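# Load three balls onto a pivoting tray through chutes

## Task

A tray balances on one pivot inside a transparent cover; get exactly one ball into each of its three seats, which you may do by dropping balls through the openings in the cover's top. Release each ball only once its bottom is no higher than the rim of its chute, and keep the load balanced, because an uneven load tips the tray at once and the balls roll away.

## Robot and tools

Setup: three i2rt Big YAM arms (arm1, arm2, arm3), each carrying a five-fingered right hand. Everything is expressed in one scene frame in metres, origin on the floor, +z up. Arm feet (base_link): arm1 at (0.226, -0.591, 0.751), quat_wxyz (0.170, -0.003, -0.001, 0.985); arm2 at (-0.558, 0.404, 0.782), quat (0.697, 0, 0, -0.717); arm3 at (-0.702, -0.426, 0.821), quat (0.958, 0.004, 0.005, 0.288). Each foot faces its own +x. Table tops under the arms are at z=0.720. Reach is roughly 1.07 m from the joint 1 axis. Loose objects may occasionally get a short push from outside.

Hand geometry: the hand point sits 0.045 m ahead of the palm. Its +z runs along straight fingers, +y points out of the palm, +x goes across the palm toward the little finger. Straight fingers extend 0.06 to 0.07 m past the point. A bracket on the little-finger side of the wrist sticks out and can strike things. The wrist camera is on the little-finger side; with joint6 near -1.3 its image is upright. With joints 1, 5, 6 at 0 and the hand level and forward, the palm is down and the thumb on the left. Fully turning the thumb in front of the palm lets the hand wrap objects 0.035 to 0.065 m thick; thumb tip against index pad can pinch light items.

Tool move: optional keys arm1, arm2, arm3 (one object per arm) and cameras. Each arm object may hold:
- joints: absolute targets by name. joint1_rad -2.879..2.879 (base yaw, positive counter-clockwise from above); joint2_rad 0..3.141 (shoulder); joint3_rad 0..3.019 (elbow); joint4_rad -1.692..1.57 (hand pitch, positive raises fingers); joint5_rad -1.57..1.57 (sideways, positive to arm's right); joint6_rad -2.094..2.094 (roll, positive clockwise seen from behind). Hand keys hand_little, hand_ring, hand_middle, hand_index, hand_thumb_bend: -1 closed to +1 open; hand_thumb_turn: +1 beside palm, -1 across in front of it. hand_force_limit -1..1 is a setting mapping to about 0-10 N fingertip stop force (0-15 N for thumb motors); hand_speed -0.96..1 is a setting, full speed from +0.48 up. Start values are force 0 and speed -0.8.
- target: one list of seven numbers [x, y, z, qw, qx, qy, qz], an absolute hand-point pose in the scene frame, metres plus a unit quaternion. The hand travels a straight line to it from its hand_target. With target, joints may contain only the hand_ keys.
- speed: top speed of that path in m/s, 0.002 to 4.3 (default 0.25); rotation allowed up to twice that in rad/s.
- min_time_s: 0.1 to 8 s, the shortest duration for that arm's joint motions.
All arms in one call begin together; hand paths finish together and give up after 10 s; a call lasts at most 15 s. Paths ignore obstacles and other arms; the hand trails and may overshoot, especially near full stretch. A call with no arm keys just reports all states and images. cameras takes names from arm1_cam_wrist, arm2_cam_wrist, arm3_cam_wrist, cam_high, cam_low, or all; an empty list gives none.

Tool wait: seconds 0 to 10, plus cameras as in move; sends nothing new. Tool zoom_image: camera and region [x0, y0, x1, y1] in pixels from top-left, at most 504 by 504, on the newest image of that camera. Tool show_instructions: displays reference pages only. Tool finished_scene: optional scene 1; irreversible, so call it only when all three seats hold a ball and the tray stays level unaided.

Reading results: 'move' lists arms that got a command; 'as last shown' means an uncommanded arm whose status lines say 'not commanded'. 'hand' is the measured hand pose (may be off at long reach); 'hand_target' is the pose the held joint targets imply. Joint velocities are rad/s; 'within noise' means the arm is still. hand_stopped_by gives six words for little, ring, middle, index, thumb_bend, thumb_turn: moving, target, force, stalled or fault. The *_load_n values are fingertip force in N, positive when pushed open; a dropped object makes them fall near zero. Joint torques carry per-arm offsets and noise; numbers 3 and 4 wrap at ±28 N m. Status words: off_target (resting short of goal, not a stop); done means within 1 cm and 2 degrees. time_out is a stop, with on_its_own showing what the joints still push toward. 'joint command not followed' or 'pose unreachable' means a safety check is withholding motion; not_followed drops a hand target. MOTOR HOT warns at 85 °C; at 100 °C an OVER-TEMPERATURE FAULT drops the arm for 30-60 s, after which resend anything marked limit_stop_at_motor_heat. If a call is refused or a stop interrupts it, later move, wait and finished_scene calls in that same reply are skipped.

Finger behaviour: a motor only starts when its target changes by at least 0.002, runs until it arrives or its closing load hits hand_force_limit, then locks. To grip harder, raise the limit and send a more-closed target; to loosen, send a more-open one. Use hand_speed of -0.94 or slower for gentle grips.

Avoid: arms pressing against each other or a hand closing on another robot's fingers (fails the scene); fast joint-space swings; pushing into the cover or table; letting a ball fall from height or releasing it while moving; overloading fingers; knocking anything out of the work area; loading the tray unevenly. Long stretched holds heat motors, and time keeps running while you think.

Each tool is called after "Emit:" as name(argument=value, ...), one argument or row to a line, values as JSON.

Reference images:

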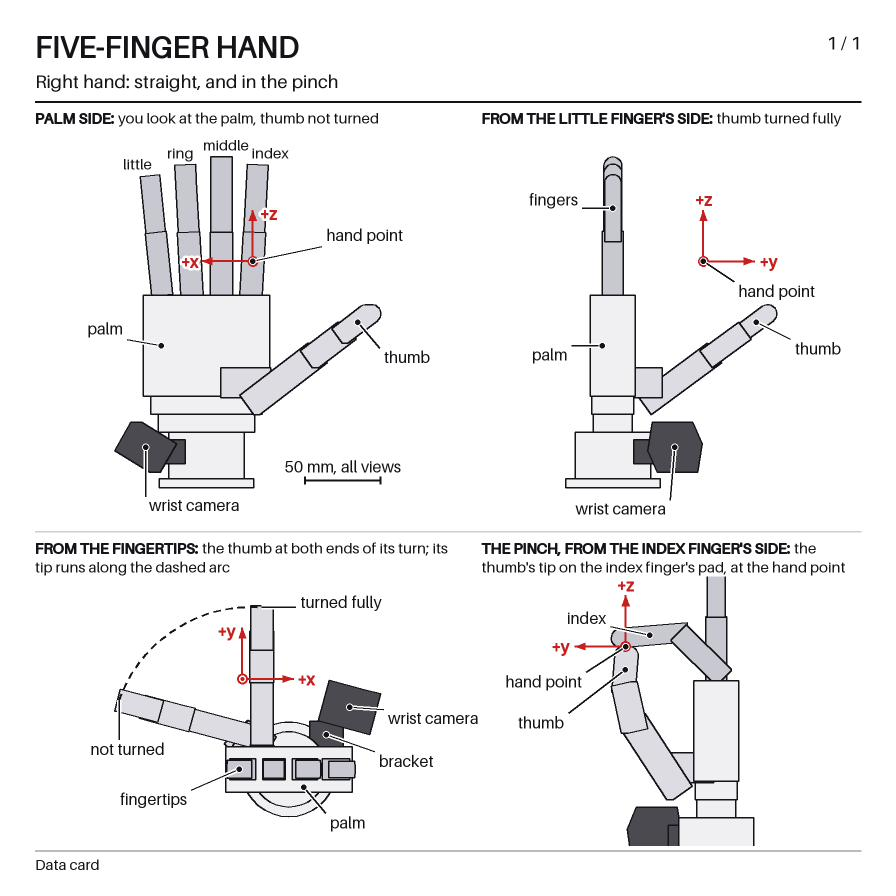

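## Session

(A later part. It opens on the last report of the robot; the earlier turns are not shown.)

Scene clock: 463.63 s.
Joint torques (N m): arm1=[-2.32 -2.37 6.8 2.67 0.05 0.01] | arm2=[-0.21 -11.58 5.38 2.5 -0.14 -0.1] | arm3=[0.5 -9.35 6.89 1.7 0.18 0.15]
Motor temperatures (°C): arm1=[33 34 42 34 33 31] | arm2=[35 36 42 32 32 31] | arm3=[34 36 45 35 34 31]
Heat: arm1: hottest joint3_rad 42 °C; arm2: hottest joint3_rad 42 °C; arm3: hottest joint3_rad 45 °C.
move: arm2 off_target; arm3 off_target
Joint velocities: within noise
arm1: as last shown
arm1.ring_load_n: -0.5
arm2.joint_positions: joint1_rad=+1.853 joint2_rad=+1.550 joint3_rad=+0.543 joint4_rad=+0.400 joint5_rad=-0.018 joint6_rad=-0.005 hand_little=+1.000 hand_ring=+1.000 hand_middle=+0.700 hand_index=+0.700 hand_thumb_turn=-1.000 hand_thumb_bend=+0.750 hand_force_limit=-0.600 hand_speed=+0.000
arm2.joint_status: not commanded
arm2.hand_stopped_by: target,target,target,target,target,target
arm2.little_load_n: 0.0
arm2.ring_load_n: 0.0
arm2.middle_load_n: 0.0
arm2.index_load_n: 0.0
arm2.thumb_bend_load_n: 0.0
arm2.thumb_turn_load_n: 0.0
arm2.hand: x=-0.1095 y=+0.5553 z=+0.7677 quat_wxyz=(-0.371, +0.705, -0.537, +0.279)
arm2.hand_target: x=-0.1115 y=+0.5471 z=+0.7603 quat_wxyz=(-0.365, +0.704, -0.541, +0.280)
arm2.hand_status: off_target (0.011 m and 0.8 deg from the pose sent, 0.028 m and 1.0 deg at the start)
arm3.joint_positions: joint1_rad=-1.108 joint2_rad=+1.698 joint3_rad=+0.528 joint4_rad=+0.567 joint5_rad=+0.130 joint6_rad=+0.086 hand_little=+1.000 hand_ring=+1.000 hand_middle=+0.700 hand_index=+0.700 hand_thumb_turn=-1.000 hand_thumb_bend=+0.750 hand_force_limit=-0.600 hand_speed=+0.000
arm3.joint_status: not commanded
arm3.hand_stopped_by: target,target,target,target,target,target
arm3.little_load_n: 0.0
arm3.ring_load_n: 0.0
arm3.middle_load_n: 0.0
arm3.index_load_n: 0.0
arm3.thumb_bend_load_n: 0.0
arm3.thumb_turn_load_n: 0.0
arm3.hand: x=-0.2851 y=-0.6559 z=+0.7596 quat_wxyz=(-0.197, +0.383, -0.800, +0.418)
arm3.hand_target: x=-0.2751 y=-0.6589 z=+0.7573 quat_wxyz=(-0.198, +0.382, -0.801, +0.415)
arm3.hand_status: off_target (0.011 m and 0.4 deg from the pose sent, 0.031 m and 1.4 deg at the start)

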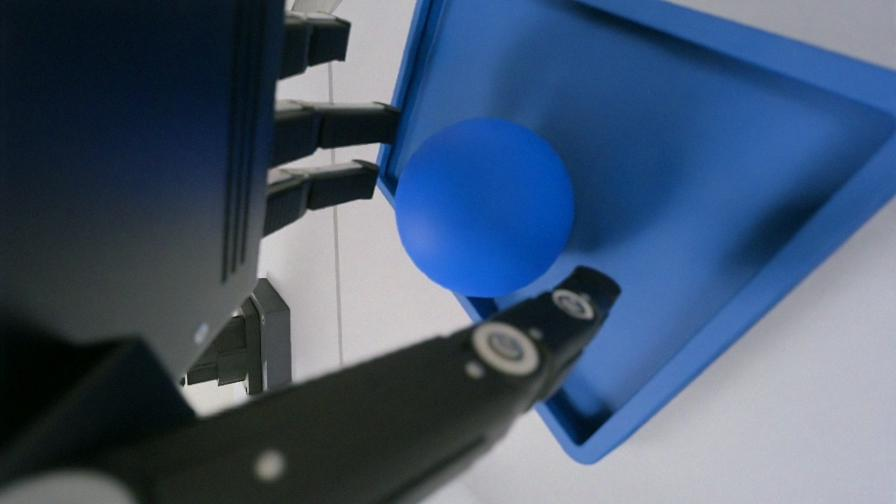

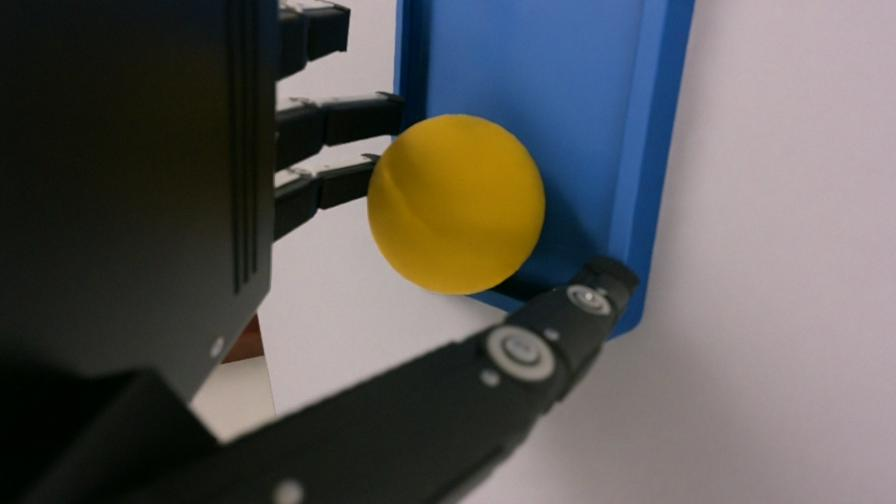

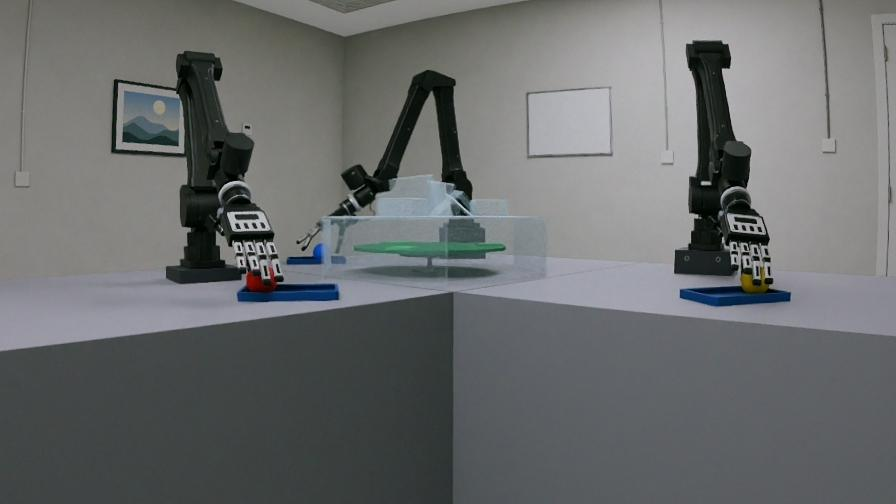

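Emit:
move(
  arm1={"target": [0.3247, -0.2307, 0.7695, 0.4545, -0.8769, 0.1389, -0.0720], "speed": 0.06},
  arm2={"target": [-0.1106, 0.549, 0.7525, 0.3651, -0.7043, 0.5405, -0.2801], "speed": 0.06},
  arm3={"target": [-0.2771, -0.6569, 0.746, 0.1981, -0.3822, 0.8013, -0.4153], "speed": 0.06},
  cameras=["arm1_cam_wrist", "arm2_cam_wrist", "arm3_cam_wrist", "cam_low"],
)

Emit:
zoom_image(
  camera="cam_low",
  region=[270, 220, 350, 270],
)

Emit:
zoom_image(
  camera="cam_low",
  region=[220, 230, 340, 310],
)

Emit:
zoom_image(
  camera="cam_low",
  region=[690, 230, 810, 310],
)

Scene clock: 472.30 s.
Joint torques (N m): arm1=[-2.43 -3.08 6.52 2.69 0 -0.01] | arm2=[0.09 -11.05 5.16 2.44 0 -0.03] | arm3=[0.73 -9.47 5.97 2.93 0.26 0.16]
Motor temperatures (°C): arm1=[33 34 41 34 33 31] | arm2=[35 36 41 32 32 31] | arm3=[34 36 43 35 34 31]
Heat: arm1: hottest joint3_rad 41 °C; arm2: hottest joint3_rad 41 °C; arm3: hottest joint3_rad 43 °C.
move: arm1 done; arm2 off_target; arm3 off_target
Joint velocities: within noise
arm1.joint_positions: joint1_rad=-1.591 joint2_rad=+1.150 joint3_rad=+0.333 joint4_rad=+0.196 joint5_rad=-0.045 joint6_rad=-0.029 hand_little=+1.000 hand_ring=+1.000 hand_middle=+0.700 hand_index=+0.700 hand_thumb_turn=-1.000 hand_thumb_bend=+0.750 hand_force_limit=-0.600 hand_speed=+0.000
arm1.joint_status: not commanded
arm1.hand_stopped_by: target,target,target,target,target,target
arm1.little_load_n: 0.0
arm1.ring_load_n: 0.0
arm1.middle_load_n: 0.0
arm1.index_load_n: 0.0
arm1.thumb_bend_load_n: 0.0
arm1.thumb_turn_load_n: 0.0
arm1.hand: x=+0.3226 y=-0.2300 z=+0.7726 quat_wxyz=(-0.454, +0.878, -0.136, +0.072)
arm1.hand_target: x=+0.3247 y=-0.2308 z=+0.7696 quat_wxyz=(-0.454, +0.877, -0.139, +0.072)
arm1.hand_status: done (0.004 m and 0.3 deg from the pose sent, 0.012 m and 0.4 deg at the start)
arm2.joint_positions: joint1_rad=+1.853 joint2_rad=+1.571 joint3_rad=+0.543 joint4_rad=+0.429 joint5_rad=-0.017 joint6_rad=-0.005 hand_little=+1.000 hand_ring=+1.000 hand_middle=+0.700 hand_index=+0.700 hand_thumb_turn=-1.000 hand_thumb_bend=+0.750 hand_force_limit=-0.600 hand_speed=+0.000
arm2.joint_status: not commanded
arm2.hand_stopped_by: target,target,target,target,target,target
arm2.little_load_n: 0.0
arm2.ring_load_n: 0.0
arm2.middle_load_n: 0.0
arm2.index_load_n: 0.0
arm2.thumb_bend_load_n: 0.0
arm2.thumb_turn_load_n: 0.0
arm2.hand: x=-0.1069 y=+0.5558 z=+0.7633 quat_wxyz=(-0.373, +0.703, -0.536, +0.281)
arm2.hand_target: x=-0.1108 y=+0.5491 z=+0.7528 quat_wxyz=(-0.365, +0.704, -0.541, +0.280)
arm2.hand_status: off_target (0.013 m and 1.1 deg from the pose sent, 0.016 m and 0.8 deg at the start)
arm3.joint_positions: joint1_rad=-1.108 joint2_rad=+1.733 joint3_rad=+0.528 joint4_rad=+0.580 joint5_rad=+0.130 joint6_rad=+0.086 hand_little=+1.000 hand_ring=+1.000 hand_middle=+0.700 hand_index=+0.700 hand_thumb_turn=-1.000 hand_thumb_bend=+0.750 hand_force_limit=-0.600 hand_speed=+0.000
arm3.joint_status: not commanded
arm3.hand_stopped_by: target,target,target,target,target,target
arm3.little_load_n: 0.0
arm3.ring_load_n: 0.0
arm3.middle_load_n: 0.0
arm3.index_load_n: 0.0
arm3.thumb_bend_load_n: 0.5
arm3.thumb_turn_load_n: 0.0
arm3.hand: x=-0.2887 y=-0.6539 z=+0.7461 quat_wxyz=(-0.191, +0.386, -0.804, +0.410)
arm3.hand_target: x=-0.2774 y=-0.6567 z=+0.7463 quat_wxyz=(-0.198, +0.382, -0.801, +0.415)
arm3.hand_status: off_target (0.012 m and 1.1 deg from the pose sent, 0.016 m and 0.4 deg at the start)

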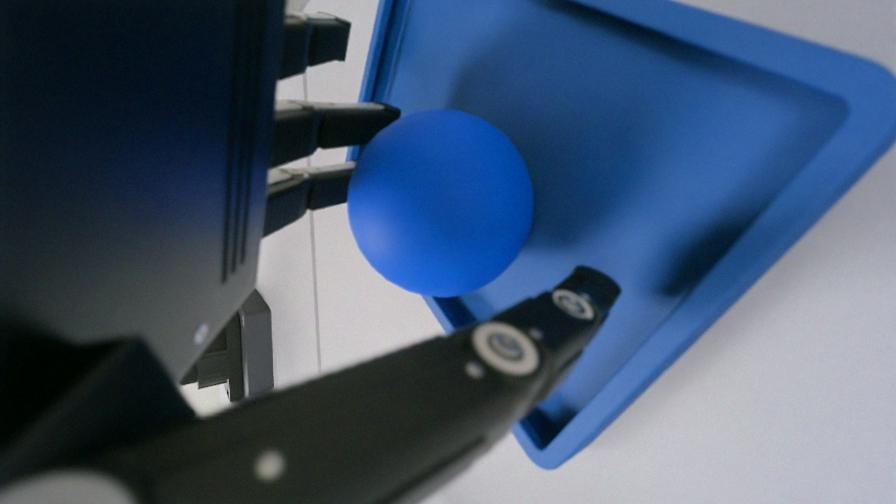

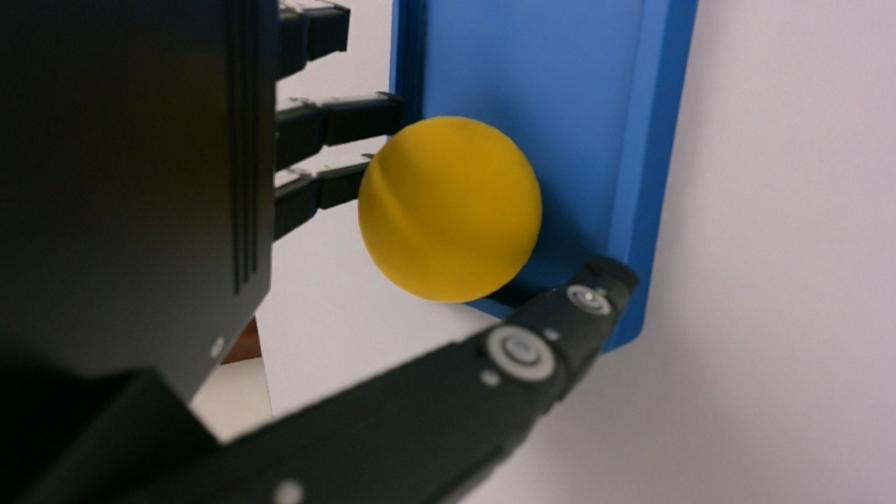

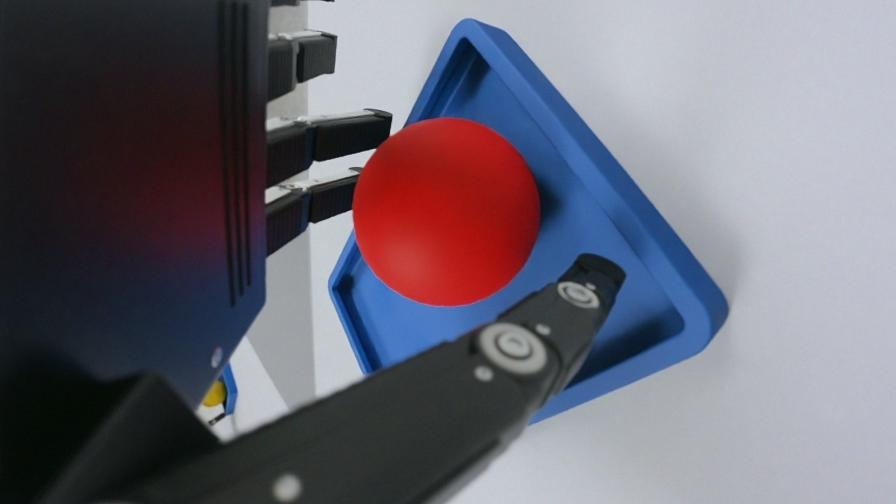

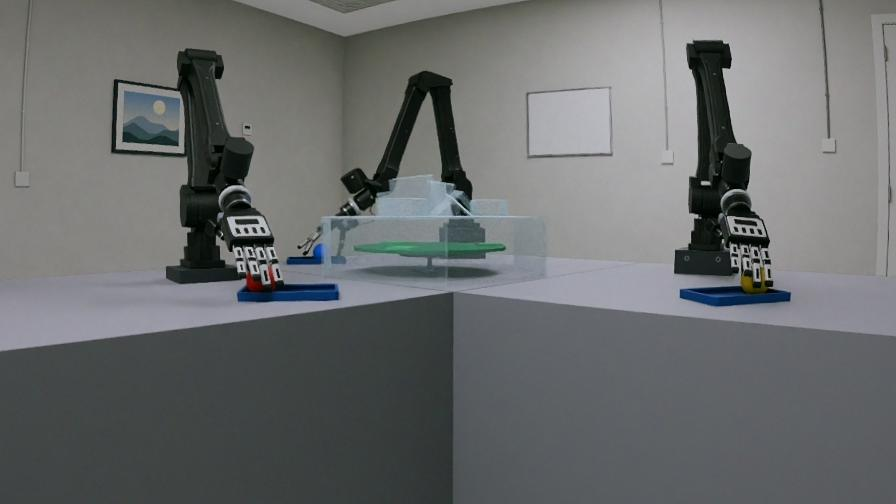

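Scaled by 6.300 from the camera's image (finer frame: 1280x720).

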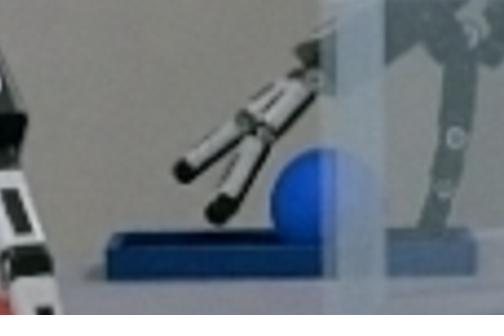

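Scaled by 4.200 from the camera's image (finer frame: 1280x720).

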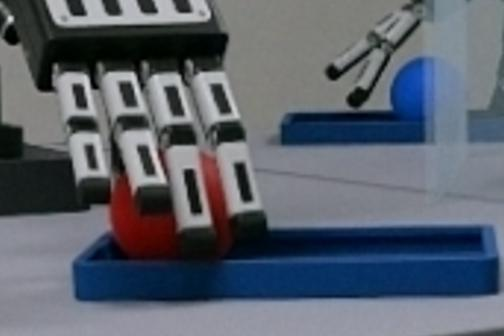

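Scaled by 4.200 from the camera's image (finer frame: 1280x720).

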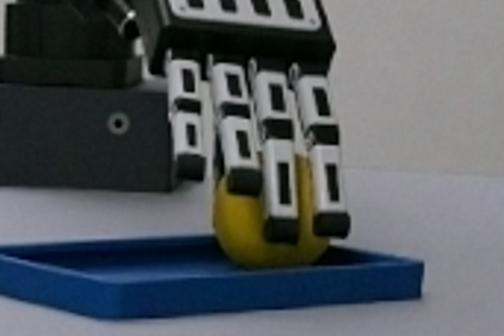

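Emit:
move(
  arm1={"target": [0.3247, -0.2307, 0.7745, 0.4545, -0.8769, 0.1389, -0.0720], "speed": 0.06, "joints": {"hand_speed": -0.92, "hand_force_limit": -0.3, "hand_thumb_bend": 0.5, "hand_index": 0.1, "hand_middle": 0.1}},
  arm2={"joints": {"hand_speed": -0.92, "hand_force_limit": -0.3, "hand_thumb_bend": 0.5, "hand_index": 0.1, "hand_middle": 0.1}},
  arm3={"joints": {"hand_speed": -0.92, "hand_force_limit": -0.3, "hand_thumb_bend": 0.5, "hand_index": 0.1, "hand_middle": 0.1}},
  cameras=["arm1_cam_wrist", "arm2_cam_wrist", "arm3_cam_wrist", "cam_low"],
)

Emit:
zoom_image(
  camera="cam_low",
  region=[270, 220, 350, 270],
)

Emit:
zoom_image(
  camera="cam_low",
  region=[220, 230, 340, 310],
)

Emit:
zoom_image(
  camera="cam_low",
  region=[690, 230, 810, 310],
)

Scene clock: 486.20 s.
Joint torques (N m): arm1=[-2.37 -3.78 7.1 1.61 0.02 -0.05] | arm2=[0.38 -10.99 5.16 2.4 -0.01 -0.03] | arm3=[0.73 -9.47 5.97 2.84 0.26 0.16]
Motor temperatures (°C): arm1=[33 34 41 34 33 31] | arm2=[35 36 40 32 32 31] | arm3=[34 36 42 35 34 31]
Heat: arm1: hottest joint3_rad 41 °C; arm2: hottest joint3_rad 40 °C; arm3: hottest joint3_rad 42 °C.
move: arm1 off_target; arm2 off_target; arm3 off_target
Joint velocities: within noise
arm1.joint_positions: joint1_rad=-1.592 joint2_rad=+1.141 joint3_rad=+0.333 joint4_rad=+0.196 joint5_rad=-0.045 joint6_rad=-0.029 hand_little=+1.000 hand_ring=+1.000 hand_middle=+0.395 hand_index=+0.298 hand_thumb_turn=-1.000 hand_thumb_bend=+0.542 hand_force_limit=-0.300 hand_speed=-0.920
arm1.joint_status: hand_middle off_target (ended at +0.395, target +0.100); hand_index off_target (ended at +0.298, target +0.100); hand_thumb_bend off_target (ended at +0.542, target +0.500); the others done
arm1.hand_stopped_by: target,target,force,force,force,target
arm1.little_load_n: 0.0
arm1.ring_load_n: 0.0
arm1.middle_load_n: 2.5
arm1.index_load_n: 5.0
arm1.thumb_bend_load_n: 5.0
arm1.thumb_turn_load_n: 0.0
arm1.hand: x=+0.3234 y=-0.2292 z=+0.7759 quat_wxyz=(-0.458, +0.876, -0.136, +0.073)
arm1.hand_target: x=+0.3248 y=-0.2307 z=+0.7745 quat_wxyz=(-0.455, +0.877, -0.139, +0.072)
arm1.hand_status: done (0.002 m and 0.5 deg from the pose sent, 0.003 m and 0.3 deg at the start)
arm2.joint_positions: joint1_rad=+1.853 joint2_rad=+1.571 joint3_rad=+0.543 joint4_rad=+0.430 joint5_rad=-0.017 joint6_rad=-0.005 hand_little=+1.000 hand_ring=+1.000 hand_middle=+0.268 hand_index=+0.283 hand_thumb_turn=-1.000 hand_thumb_bend=+0.539 hand_force_limit=-0.300 hand_speed=-0.920
arm2.joint_status: hand_middle off_target (ended at +0.268, target +0.100); hand_index off_target (ended at +0.283, target +0.100); hand_thumb_bend off_target (ended at +0.539, target +0.500); the others done
arm2.hand_stopped_by: target,target,force,force,force,target
arm2.little_load_n: 0.0
arm2.ring_load_n: 0.0
arm2.middle_load_n: 4.5
arm2.index_load_n: 2.0
arm2.thumb_bend_load_n: 8.5
arm2.thumb_turn_load_n: 1.0
arm2.hand: x=-0.1066 y=+0.5559 z=+0.7635 quat_wxyz=(-0.374, +0.703, -0.536, +0.281)
arm2.hand_target: x=-0.1109 y=+0.5491 z=+0.7528 quat_wxyz=(-0.365, +0.704, -0.541, +0.280)
arm2.hand_status: not commanded
arm3.joint_positions: joint1_rad=-1.108 joint2_rad=+1.733 joint3_rad=+0.528 joint4_rad=+0.582 joint5_rad=+0.130 joint6_rad=+0.086 hand_little=+1.000 hand_ring=+1.000 hand_middle=+0.283 hand_index=+0.260 hand_thumb_turn=-1.000 hand_thumb_bend=+0.538 hand_force_limit=-0.300 hand_speed=-0.920
arm3.joint_status: hand_middle off_target (ended at +0.283, target +0.100); hand_index off_target (ended at +0.260, target +0.100); hand_thumb_bend off_target (ended at +0.538, target +0.500); the others done
arm3.hand_stopped_by: target,target,force,force,force,target
arm3.little_load_n: 0.0
arm3.ring_load_n: 0.0
arm3.middle_load_n: 2.0
arm3.index_load_n: 4.0
arm3.thumb_bend_load_n: 7.0
arm3.thumb_turn_load_n: 0.0
arm3.hand: x=-0.2884 y=-0.6541 z=+0.7465 quat_wxyz=(-0.192, +0.386, -0.804, +0.411)
arm3.hand_target: x=-0.2774 y=-0.6567 z=+0.7462 quat_wxyz=(-0.198, +0.382, -0.801, +0.415)
arm3.hand_status: not commanded

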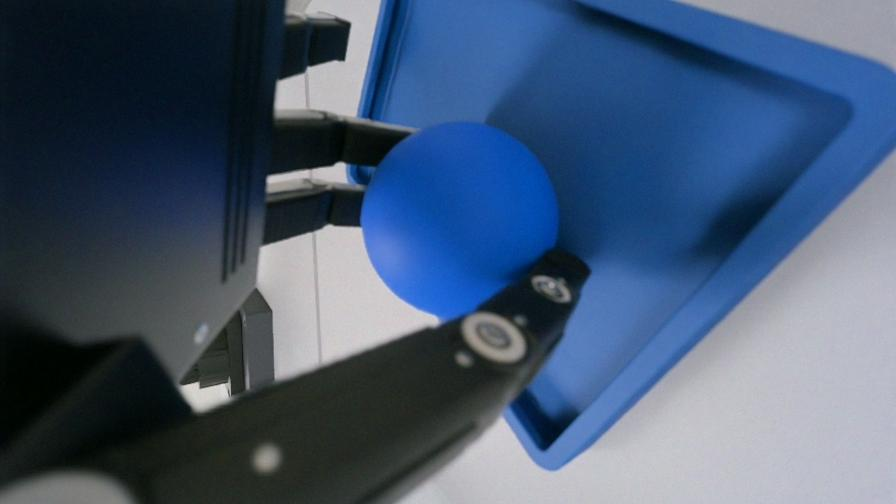

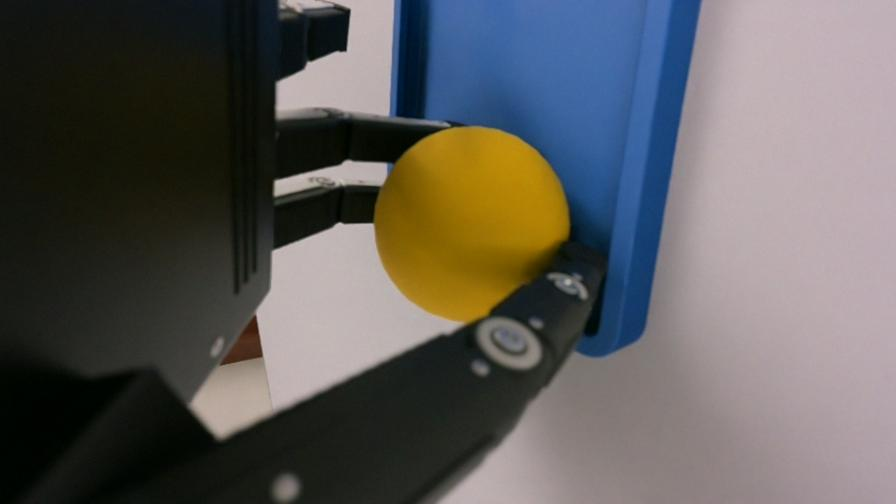

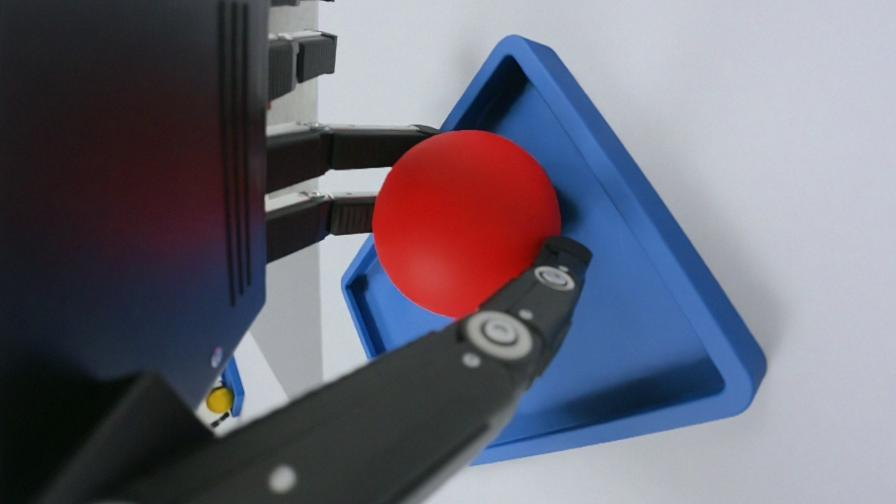

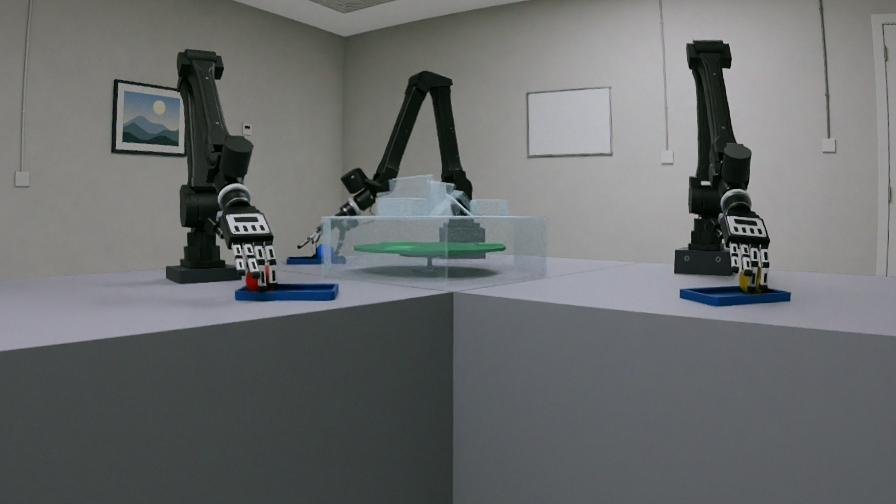

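Scaled by 6.300 from the camera's image (finer frame: 1280x720).

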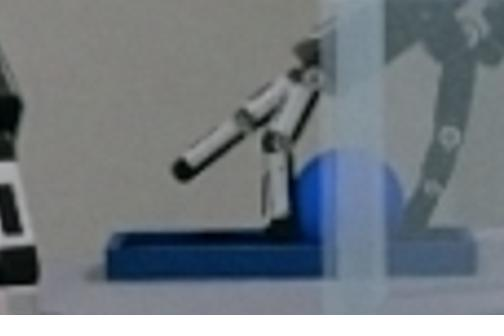

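Scaled by 4.200 from the camera's image (finer frame: 1280x720).

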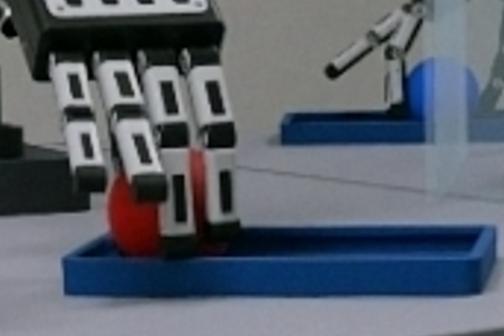

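Scaled by 4.200 from the camera's image (finer frame: 1280x720).

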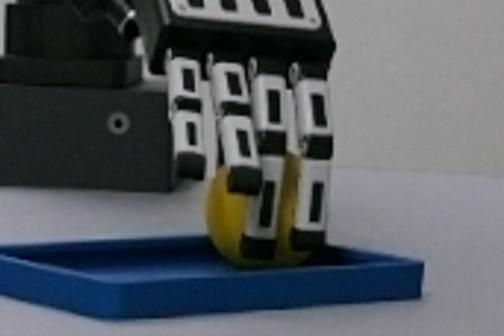

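Emit:
move(
  arm1={"target": [0.3247, -0.2307, 0.815, 0.4545, -0.8769, 0.1389, -0.0720], "speed": 0.04},
  arm2={"target": [-0.1106, 0.549, 0.795, 0.3651, -0.7043, 0.5405, -0.2801], "speed": 0.04},
  arm3={"target": [-0.2771, -0.6569, 0.785, 0.1981, -0.3822, 0.8013, -0.4153], "speed": 0.04},
  cameras=["arm1_cam_wrist", "arm2_cam_wrist", "arm3_cam_wrist", "cam_low"],
)

Scene clock: 491.07 s.
Joint torques (N m): arm1=[-2.78 -4.25 12.97 1.59 0.04 -0.01] | arm2=[0.09 -14.1 7.94 1.68 -0.07 -0.04] | arm3=[0.67 -12.81 7.12 1.95 0.25 0.16]
Motor temperatures (°C): arm1=[33 34 41 34 33 31] | arm2=[35 37 39 32 32 31] | arm3=[34 36 41 35 34 31]
Heat: arm1: hottest joint3_rad 41 °C; arm2: hottest joint3_rad 39 °C; arm3: hottest joint3_rad 41 °C.
move: arm1 off_target; arm2 off_target; arm3 off_target
Joint velocities: within noise
arm1.joint_positions: joint1_rad=-1.592 joint2_rad=+1.021 joint3_rad=+0.333 joint4_rad=-0.006 joint5_rad=-0.045 joint6_rad=-0.029 hand_little=+1.000 hand_ring=+1.000 hand_middle=+0.395 hand_index=+0.298 hand_thumb_turn=-1.000 hand_thumb_bend=+0.542 hand_force_limit=-0.300 hand_speed=-0.920
arm1.joint_status: not commanded
arm1.hand_stopped_by: target,target,force,force,force,target
arm1.little_load_n: 0.0
arm1.ring_load_n: 0.0
arm1.middle_load_n: 0.0
arm1.index_load_n: 5.0
arm1.thumb_bend_load_n: 5.5
arm1.thumb_turn_load_n: 0.0
arm1.hand: x=+0.3126 y=-0.2574 z=+0.7806 quat_wxyz=(-0.421, +0.894, -0.140, +0.065)
arm1.hand_target: x=+0.3241 y=-0.2324 z=+0.8154 quat_wxyz=(-0.455, +0.877, -0.139, +0.072)
arm1.hand_status: off_target (0.045 m and 4.3 deg from the pose sent, 0.039 m and 0.5 deg at the start)
arm2.joint_positions: joint1_rad=+1.853 joint2_rad=+1.474 joint3_rad=+0.543 joint4_rad=+0.283 joint5_rad=-0.015 joint6_rad=-0.005 hand_little=+1.000 hand_ring=+1.000 hand_middle=+0.268 hand_index=+0.283 hand_thumb_turn=-1.000 hand_thumb_bend=+0.539 hand_force_limit=-0.300 hand_speed=-0.920
arm2.joint_status: not commanded
arm2.hand_stopped_by: target,target,force,force,force,target
arm2.little_load_n: 0.0
arm2.ring_load_n: 0.0
arm2.middle_load_n: 4.5
arm2.index_load_n: 2.0
arm2.thumb_bend_load_n: 9.0
arm2.thumb_turn_load_n: 1.0
arm2.hand: x=-0.1224 y=+0.5514 z=+0.7800 quat_wxyz=(-0.356, +0.712, -0.543, +0.268)
arm2.hand_target: x=-0.1108 y=+0.5489 z=+0.7950 quat_wxyz=(-0.365, +0.704, -0.541, +0.280)
arm2.hand_status: off_target (0.019 m and 2.0 deg from the pose sent, 0.032 m and 1.1 deg at the start)
arm3.joint_positions: joint1_rad=-1.108 joint2_rad=+1.640 joint3_rad=+0.528 joint4_rad=+0.458 joint5_rad=+0.130 joint6_rad=+0.086 hand_little=+1.000 hand_ring=+1.000 hand_middle=+0.283 hand_index=+0.260 hand_thumb_turn=-1.000 hand_thumb_bend=+0.538 hand_force_limit=-0.300 hand_speed=-0.920
arm3.joint_status: not commanded
arm3.hand_stopped_by: target,target,force,force,force,target
arm3.little_load_n: 0.0
arm3.ring_load_n: -0.5
arm3.middle_load_n: 1.5
arm3.index_load_n: 3.5
arm3.thumb_bend_load_n: 7.5
arm3.thumb_turn_load_n: 0.0
arm3.hand: x=-0.2952 y=-0.6501 z=+0.7657 quat_wxyz=(-0.184, +0.390, -0.809, +0.400)
arm3.hand_target: x=-0.2775 y=-0.6566 z=+0.7853 quat_wxyz=(-0.198, +0.382, -0.801, +0.415)
arm3.hand_status: off_target (0.027 m and 2.7 deg from the pose sent, 0.040 m and 1.0 deg at the start)

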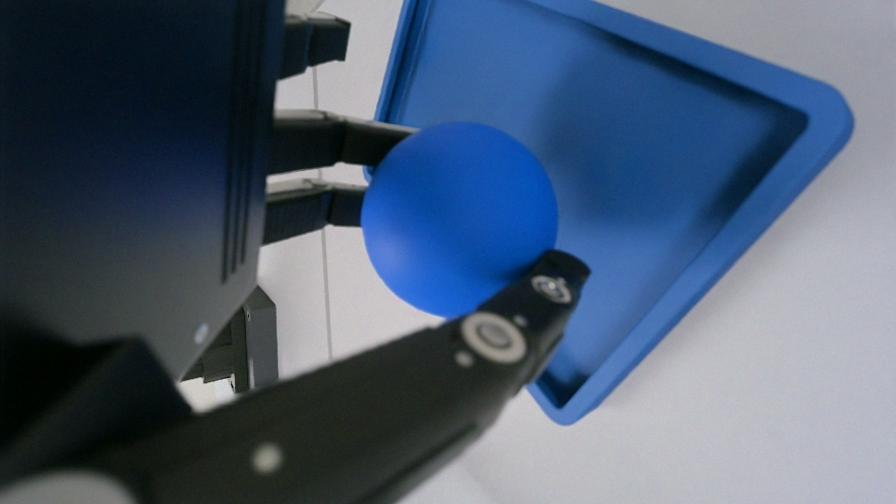

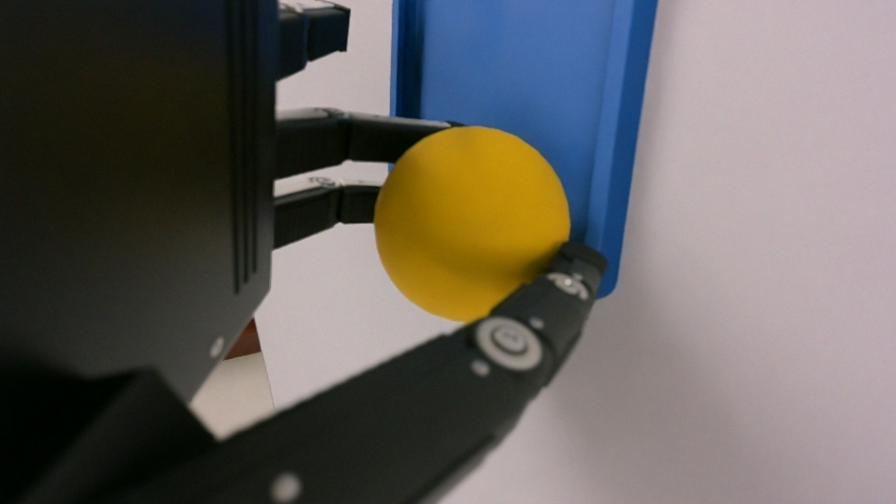

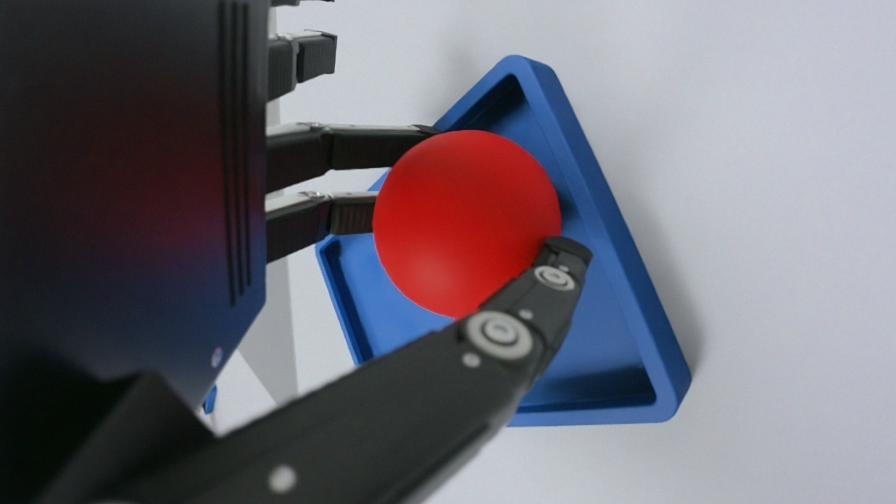

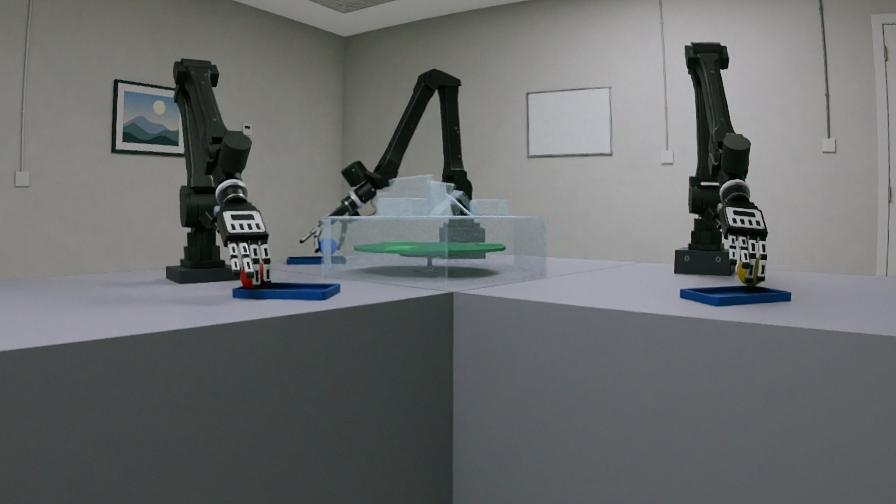

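Emit:
move(
  arm1={"joints": {"hand_middle": 0.12}},
  arm2={"target": [-0.1106, 0.549, 1.05, 0.3651, -0.7043, 0.5405, -0.2801], "speed": 0.1},
  arm3={"target": [-0.2771, -0.6569, 1.05, 0.1981, -0.3822, 0.8013, -0.4153], "speed": 0.1},
  cameras=["arm1_cam_wrist", "arm2_cam_wrist", "arm3_cam_wrist"],
)

Scene clock: 497.57 s.
Joint torques (N m): arm1=[-1.79 -4.6 12.74 1.74 0.01 -0.04] | arm2=[-0.09 -10.99 14.67 1.55 -0.06 -0.04] | arm3=[0.56 -9 14.12 1.89 0.2 0.15]
Motor temperatures (°C): arm1=[33 34 41 34 33 31] | arm2=[35 37 40 32 32 31] | arm3=[34 36 42 35 34 31]
Heat: arm1: hottest joint3_rad 41 °C; arm2: hottest joint3_rad 40 °C; arm3: hottest joint3_rad 42 °C.
move: arm1 off_target; arm2 off_target; arm3 off_target
Joint velocities: within noise
arm1.joint_positions: joint1_rad=-1.592 joint2_rad=+1.021 joint3_rad=+0.335 joint4_rad=-0.007 joint5_rad=-0.046 joint6_rad=-0.029 hand_little=+1.000 hand_ring=+1.000 hand_middle=+0.292 hand_index=+0.298 hand_thumb_turn=-1.000 hand_thumb_bend=+0.543 hand_force_limit=-0.300 hand_speed=-0.920
arm1.joint_status: hand_middle off_target (ended at +0.292, target +0.120)
arm1.hand_stopped_by: target,target,force,force,force,target
arm1.little_load_n: 0.0
arm1.ring_load_n: 0.0
arm1.middle_load_n: 6.0
arm1.index_load_n: 2.5
arm1.thumb_bend_load_n: 8.0
arm1.thumb_turn_load_n: 0.5
arm1.hand: x=+0.3129 y=-0.2564 z=+0.7817 quat_wxyz=(-0.422, +0.893, -0.140, +0.065)
arm1.hand_target: x=+0.3241 y=-0.2324 z=+0.8155 quat_wxyz=(-0.455, +0.877, -0.139, +0.072)
arm1.hand_status: not commanded
arm2.joint_positions: joint1_rad=+1.853 joint2_rad=+1.089 joint3_rad=+0.947 joint4_rad=-0.546 joint5_rad=-0.015 joint6_rad=-0.005 hand_little=+1.000 hand_ring=+1.000 hand_middle=+0.268 hand_index=+0.283 hand_thumb_turn=-1.000 hand_thumb_bend=+0.539 hand_force_limit=-0.300 hand_speed=-0.920
arm2.joint_status: not commanded
arm2.hand_stopped_by: target,target,force,force,force,target
arm2.little_load_n: 0.0
arm2.ring_load_n: 0.0
arm2.middle_load_n: 4.5
arm2.index_load_n: 2.0
arm2.thumb_bend_load_n: 9.0
arm2.thumb_turn_load_n: 1.0
arm2.hand: x=-0.1272 y=+0.5502 z=+1.0090 quat_wxyz=(-0.341, +0.719, -0.549, +0.257)
arm2.hand_target: x=-0.1127 y=+0.5485 z=+1.0498 quat_wxyz=(-0.365, +0.704, -0.541, +0.280)
arm2.hand_status: off_target (0.044 m and 4.2 deg from the pose sent, 0.270 m and 2.0 deg at the start)
arm3.joint_positions: joint1_rad=-1.108 joint2_rad=+1.119 joint3_rad=+0.873 joint4_rad=-0.440 joint5_rad=+0.130 joint6_rad=+0.086 hand_little=+1.000 hand_ring=+1.000 hand_middle=+0.283 hand_index=+0.260 hand_thumb_turn=-1.000 hand_thumb_bend=+0.538 hand_force_limit=-0.300 hand_speed=-0.920
arm3.joint_status: not commanded
arm3.hand_stopped_by: target,target,force,force,force,target
arm3.little_load_n: 0.0
arm3.ring_load_n: 0.0
arm3.middle_load_n: 2.0
arm3.index_load_n: 4.0
arm3.thumb_bend_load_n: 7.5
arm3.thumb_turn_load_n: 0.0
arm3.hand: x=-0.2955 y=-0.6496 z=+1.0071 quat_wxyz=(-0.176, +0.393, -0.815, +0.388)
arm3.hand_target: x=-0.2792 y=-0.6557 z=+1.0501 quat_wxyz=(-0.198, +0.382, -0.801, +0.415)
arm3.hand_status: off_target (0.047 m and 4.5 deg from the pose sent, 0.285 m and 2.7 deg at the start)

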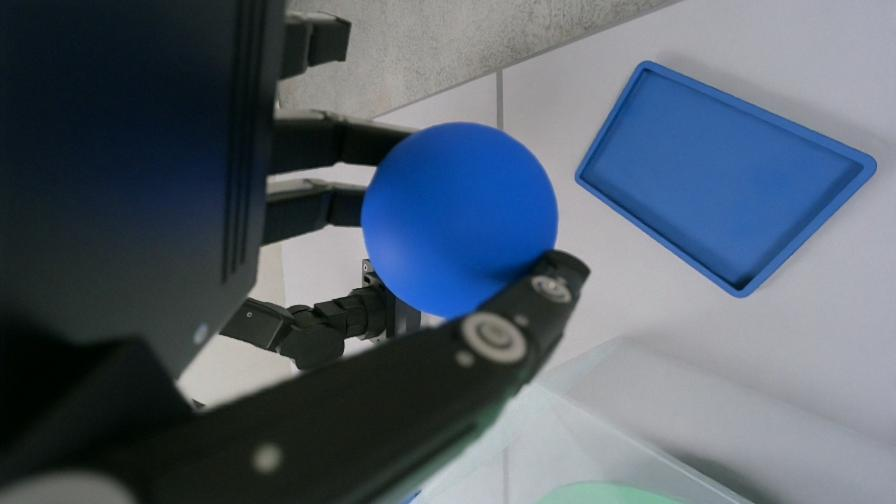

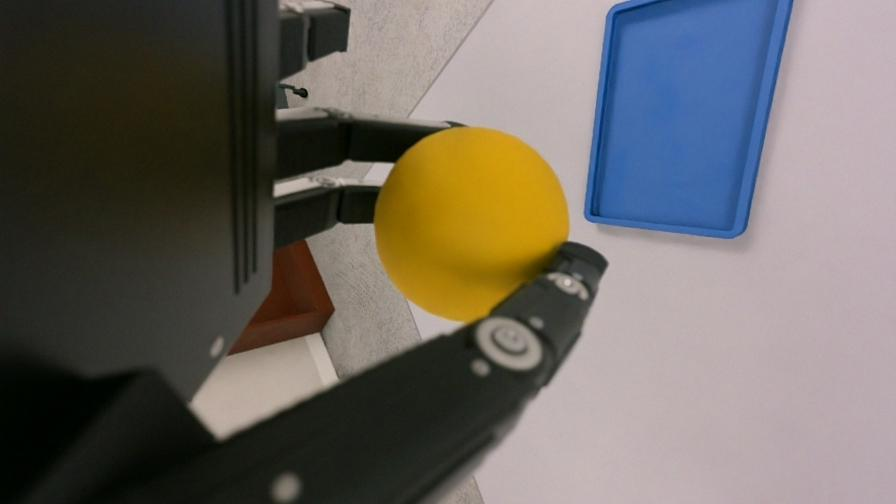

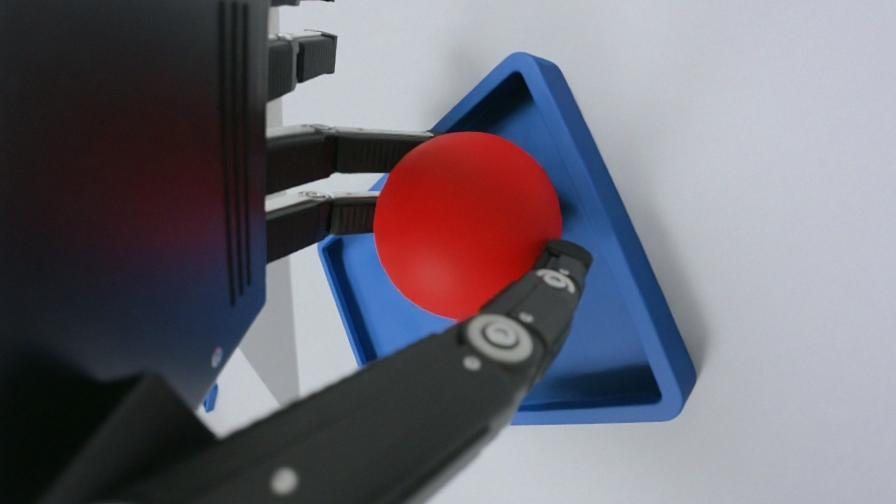

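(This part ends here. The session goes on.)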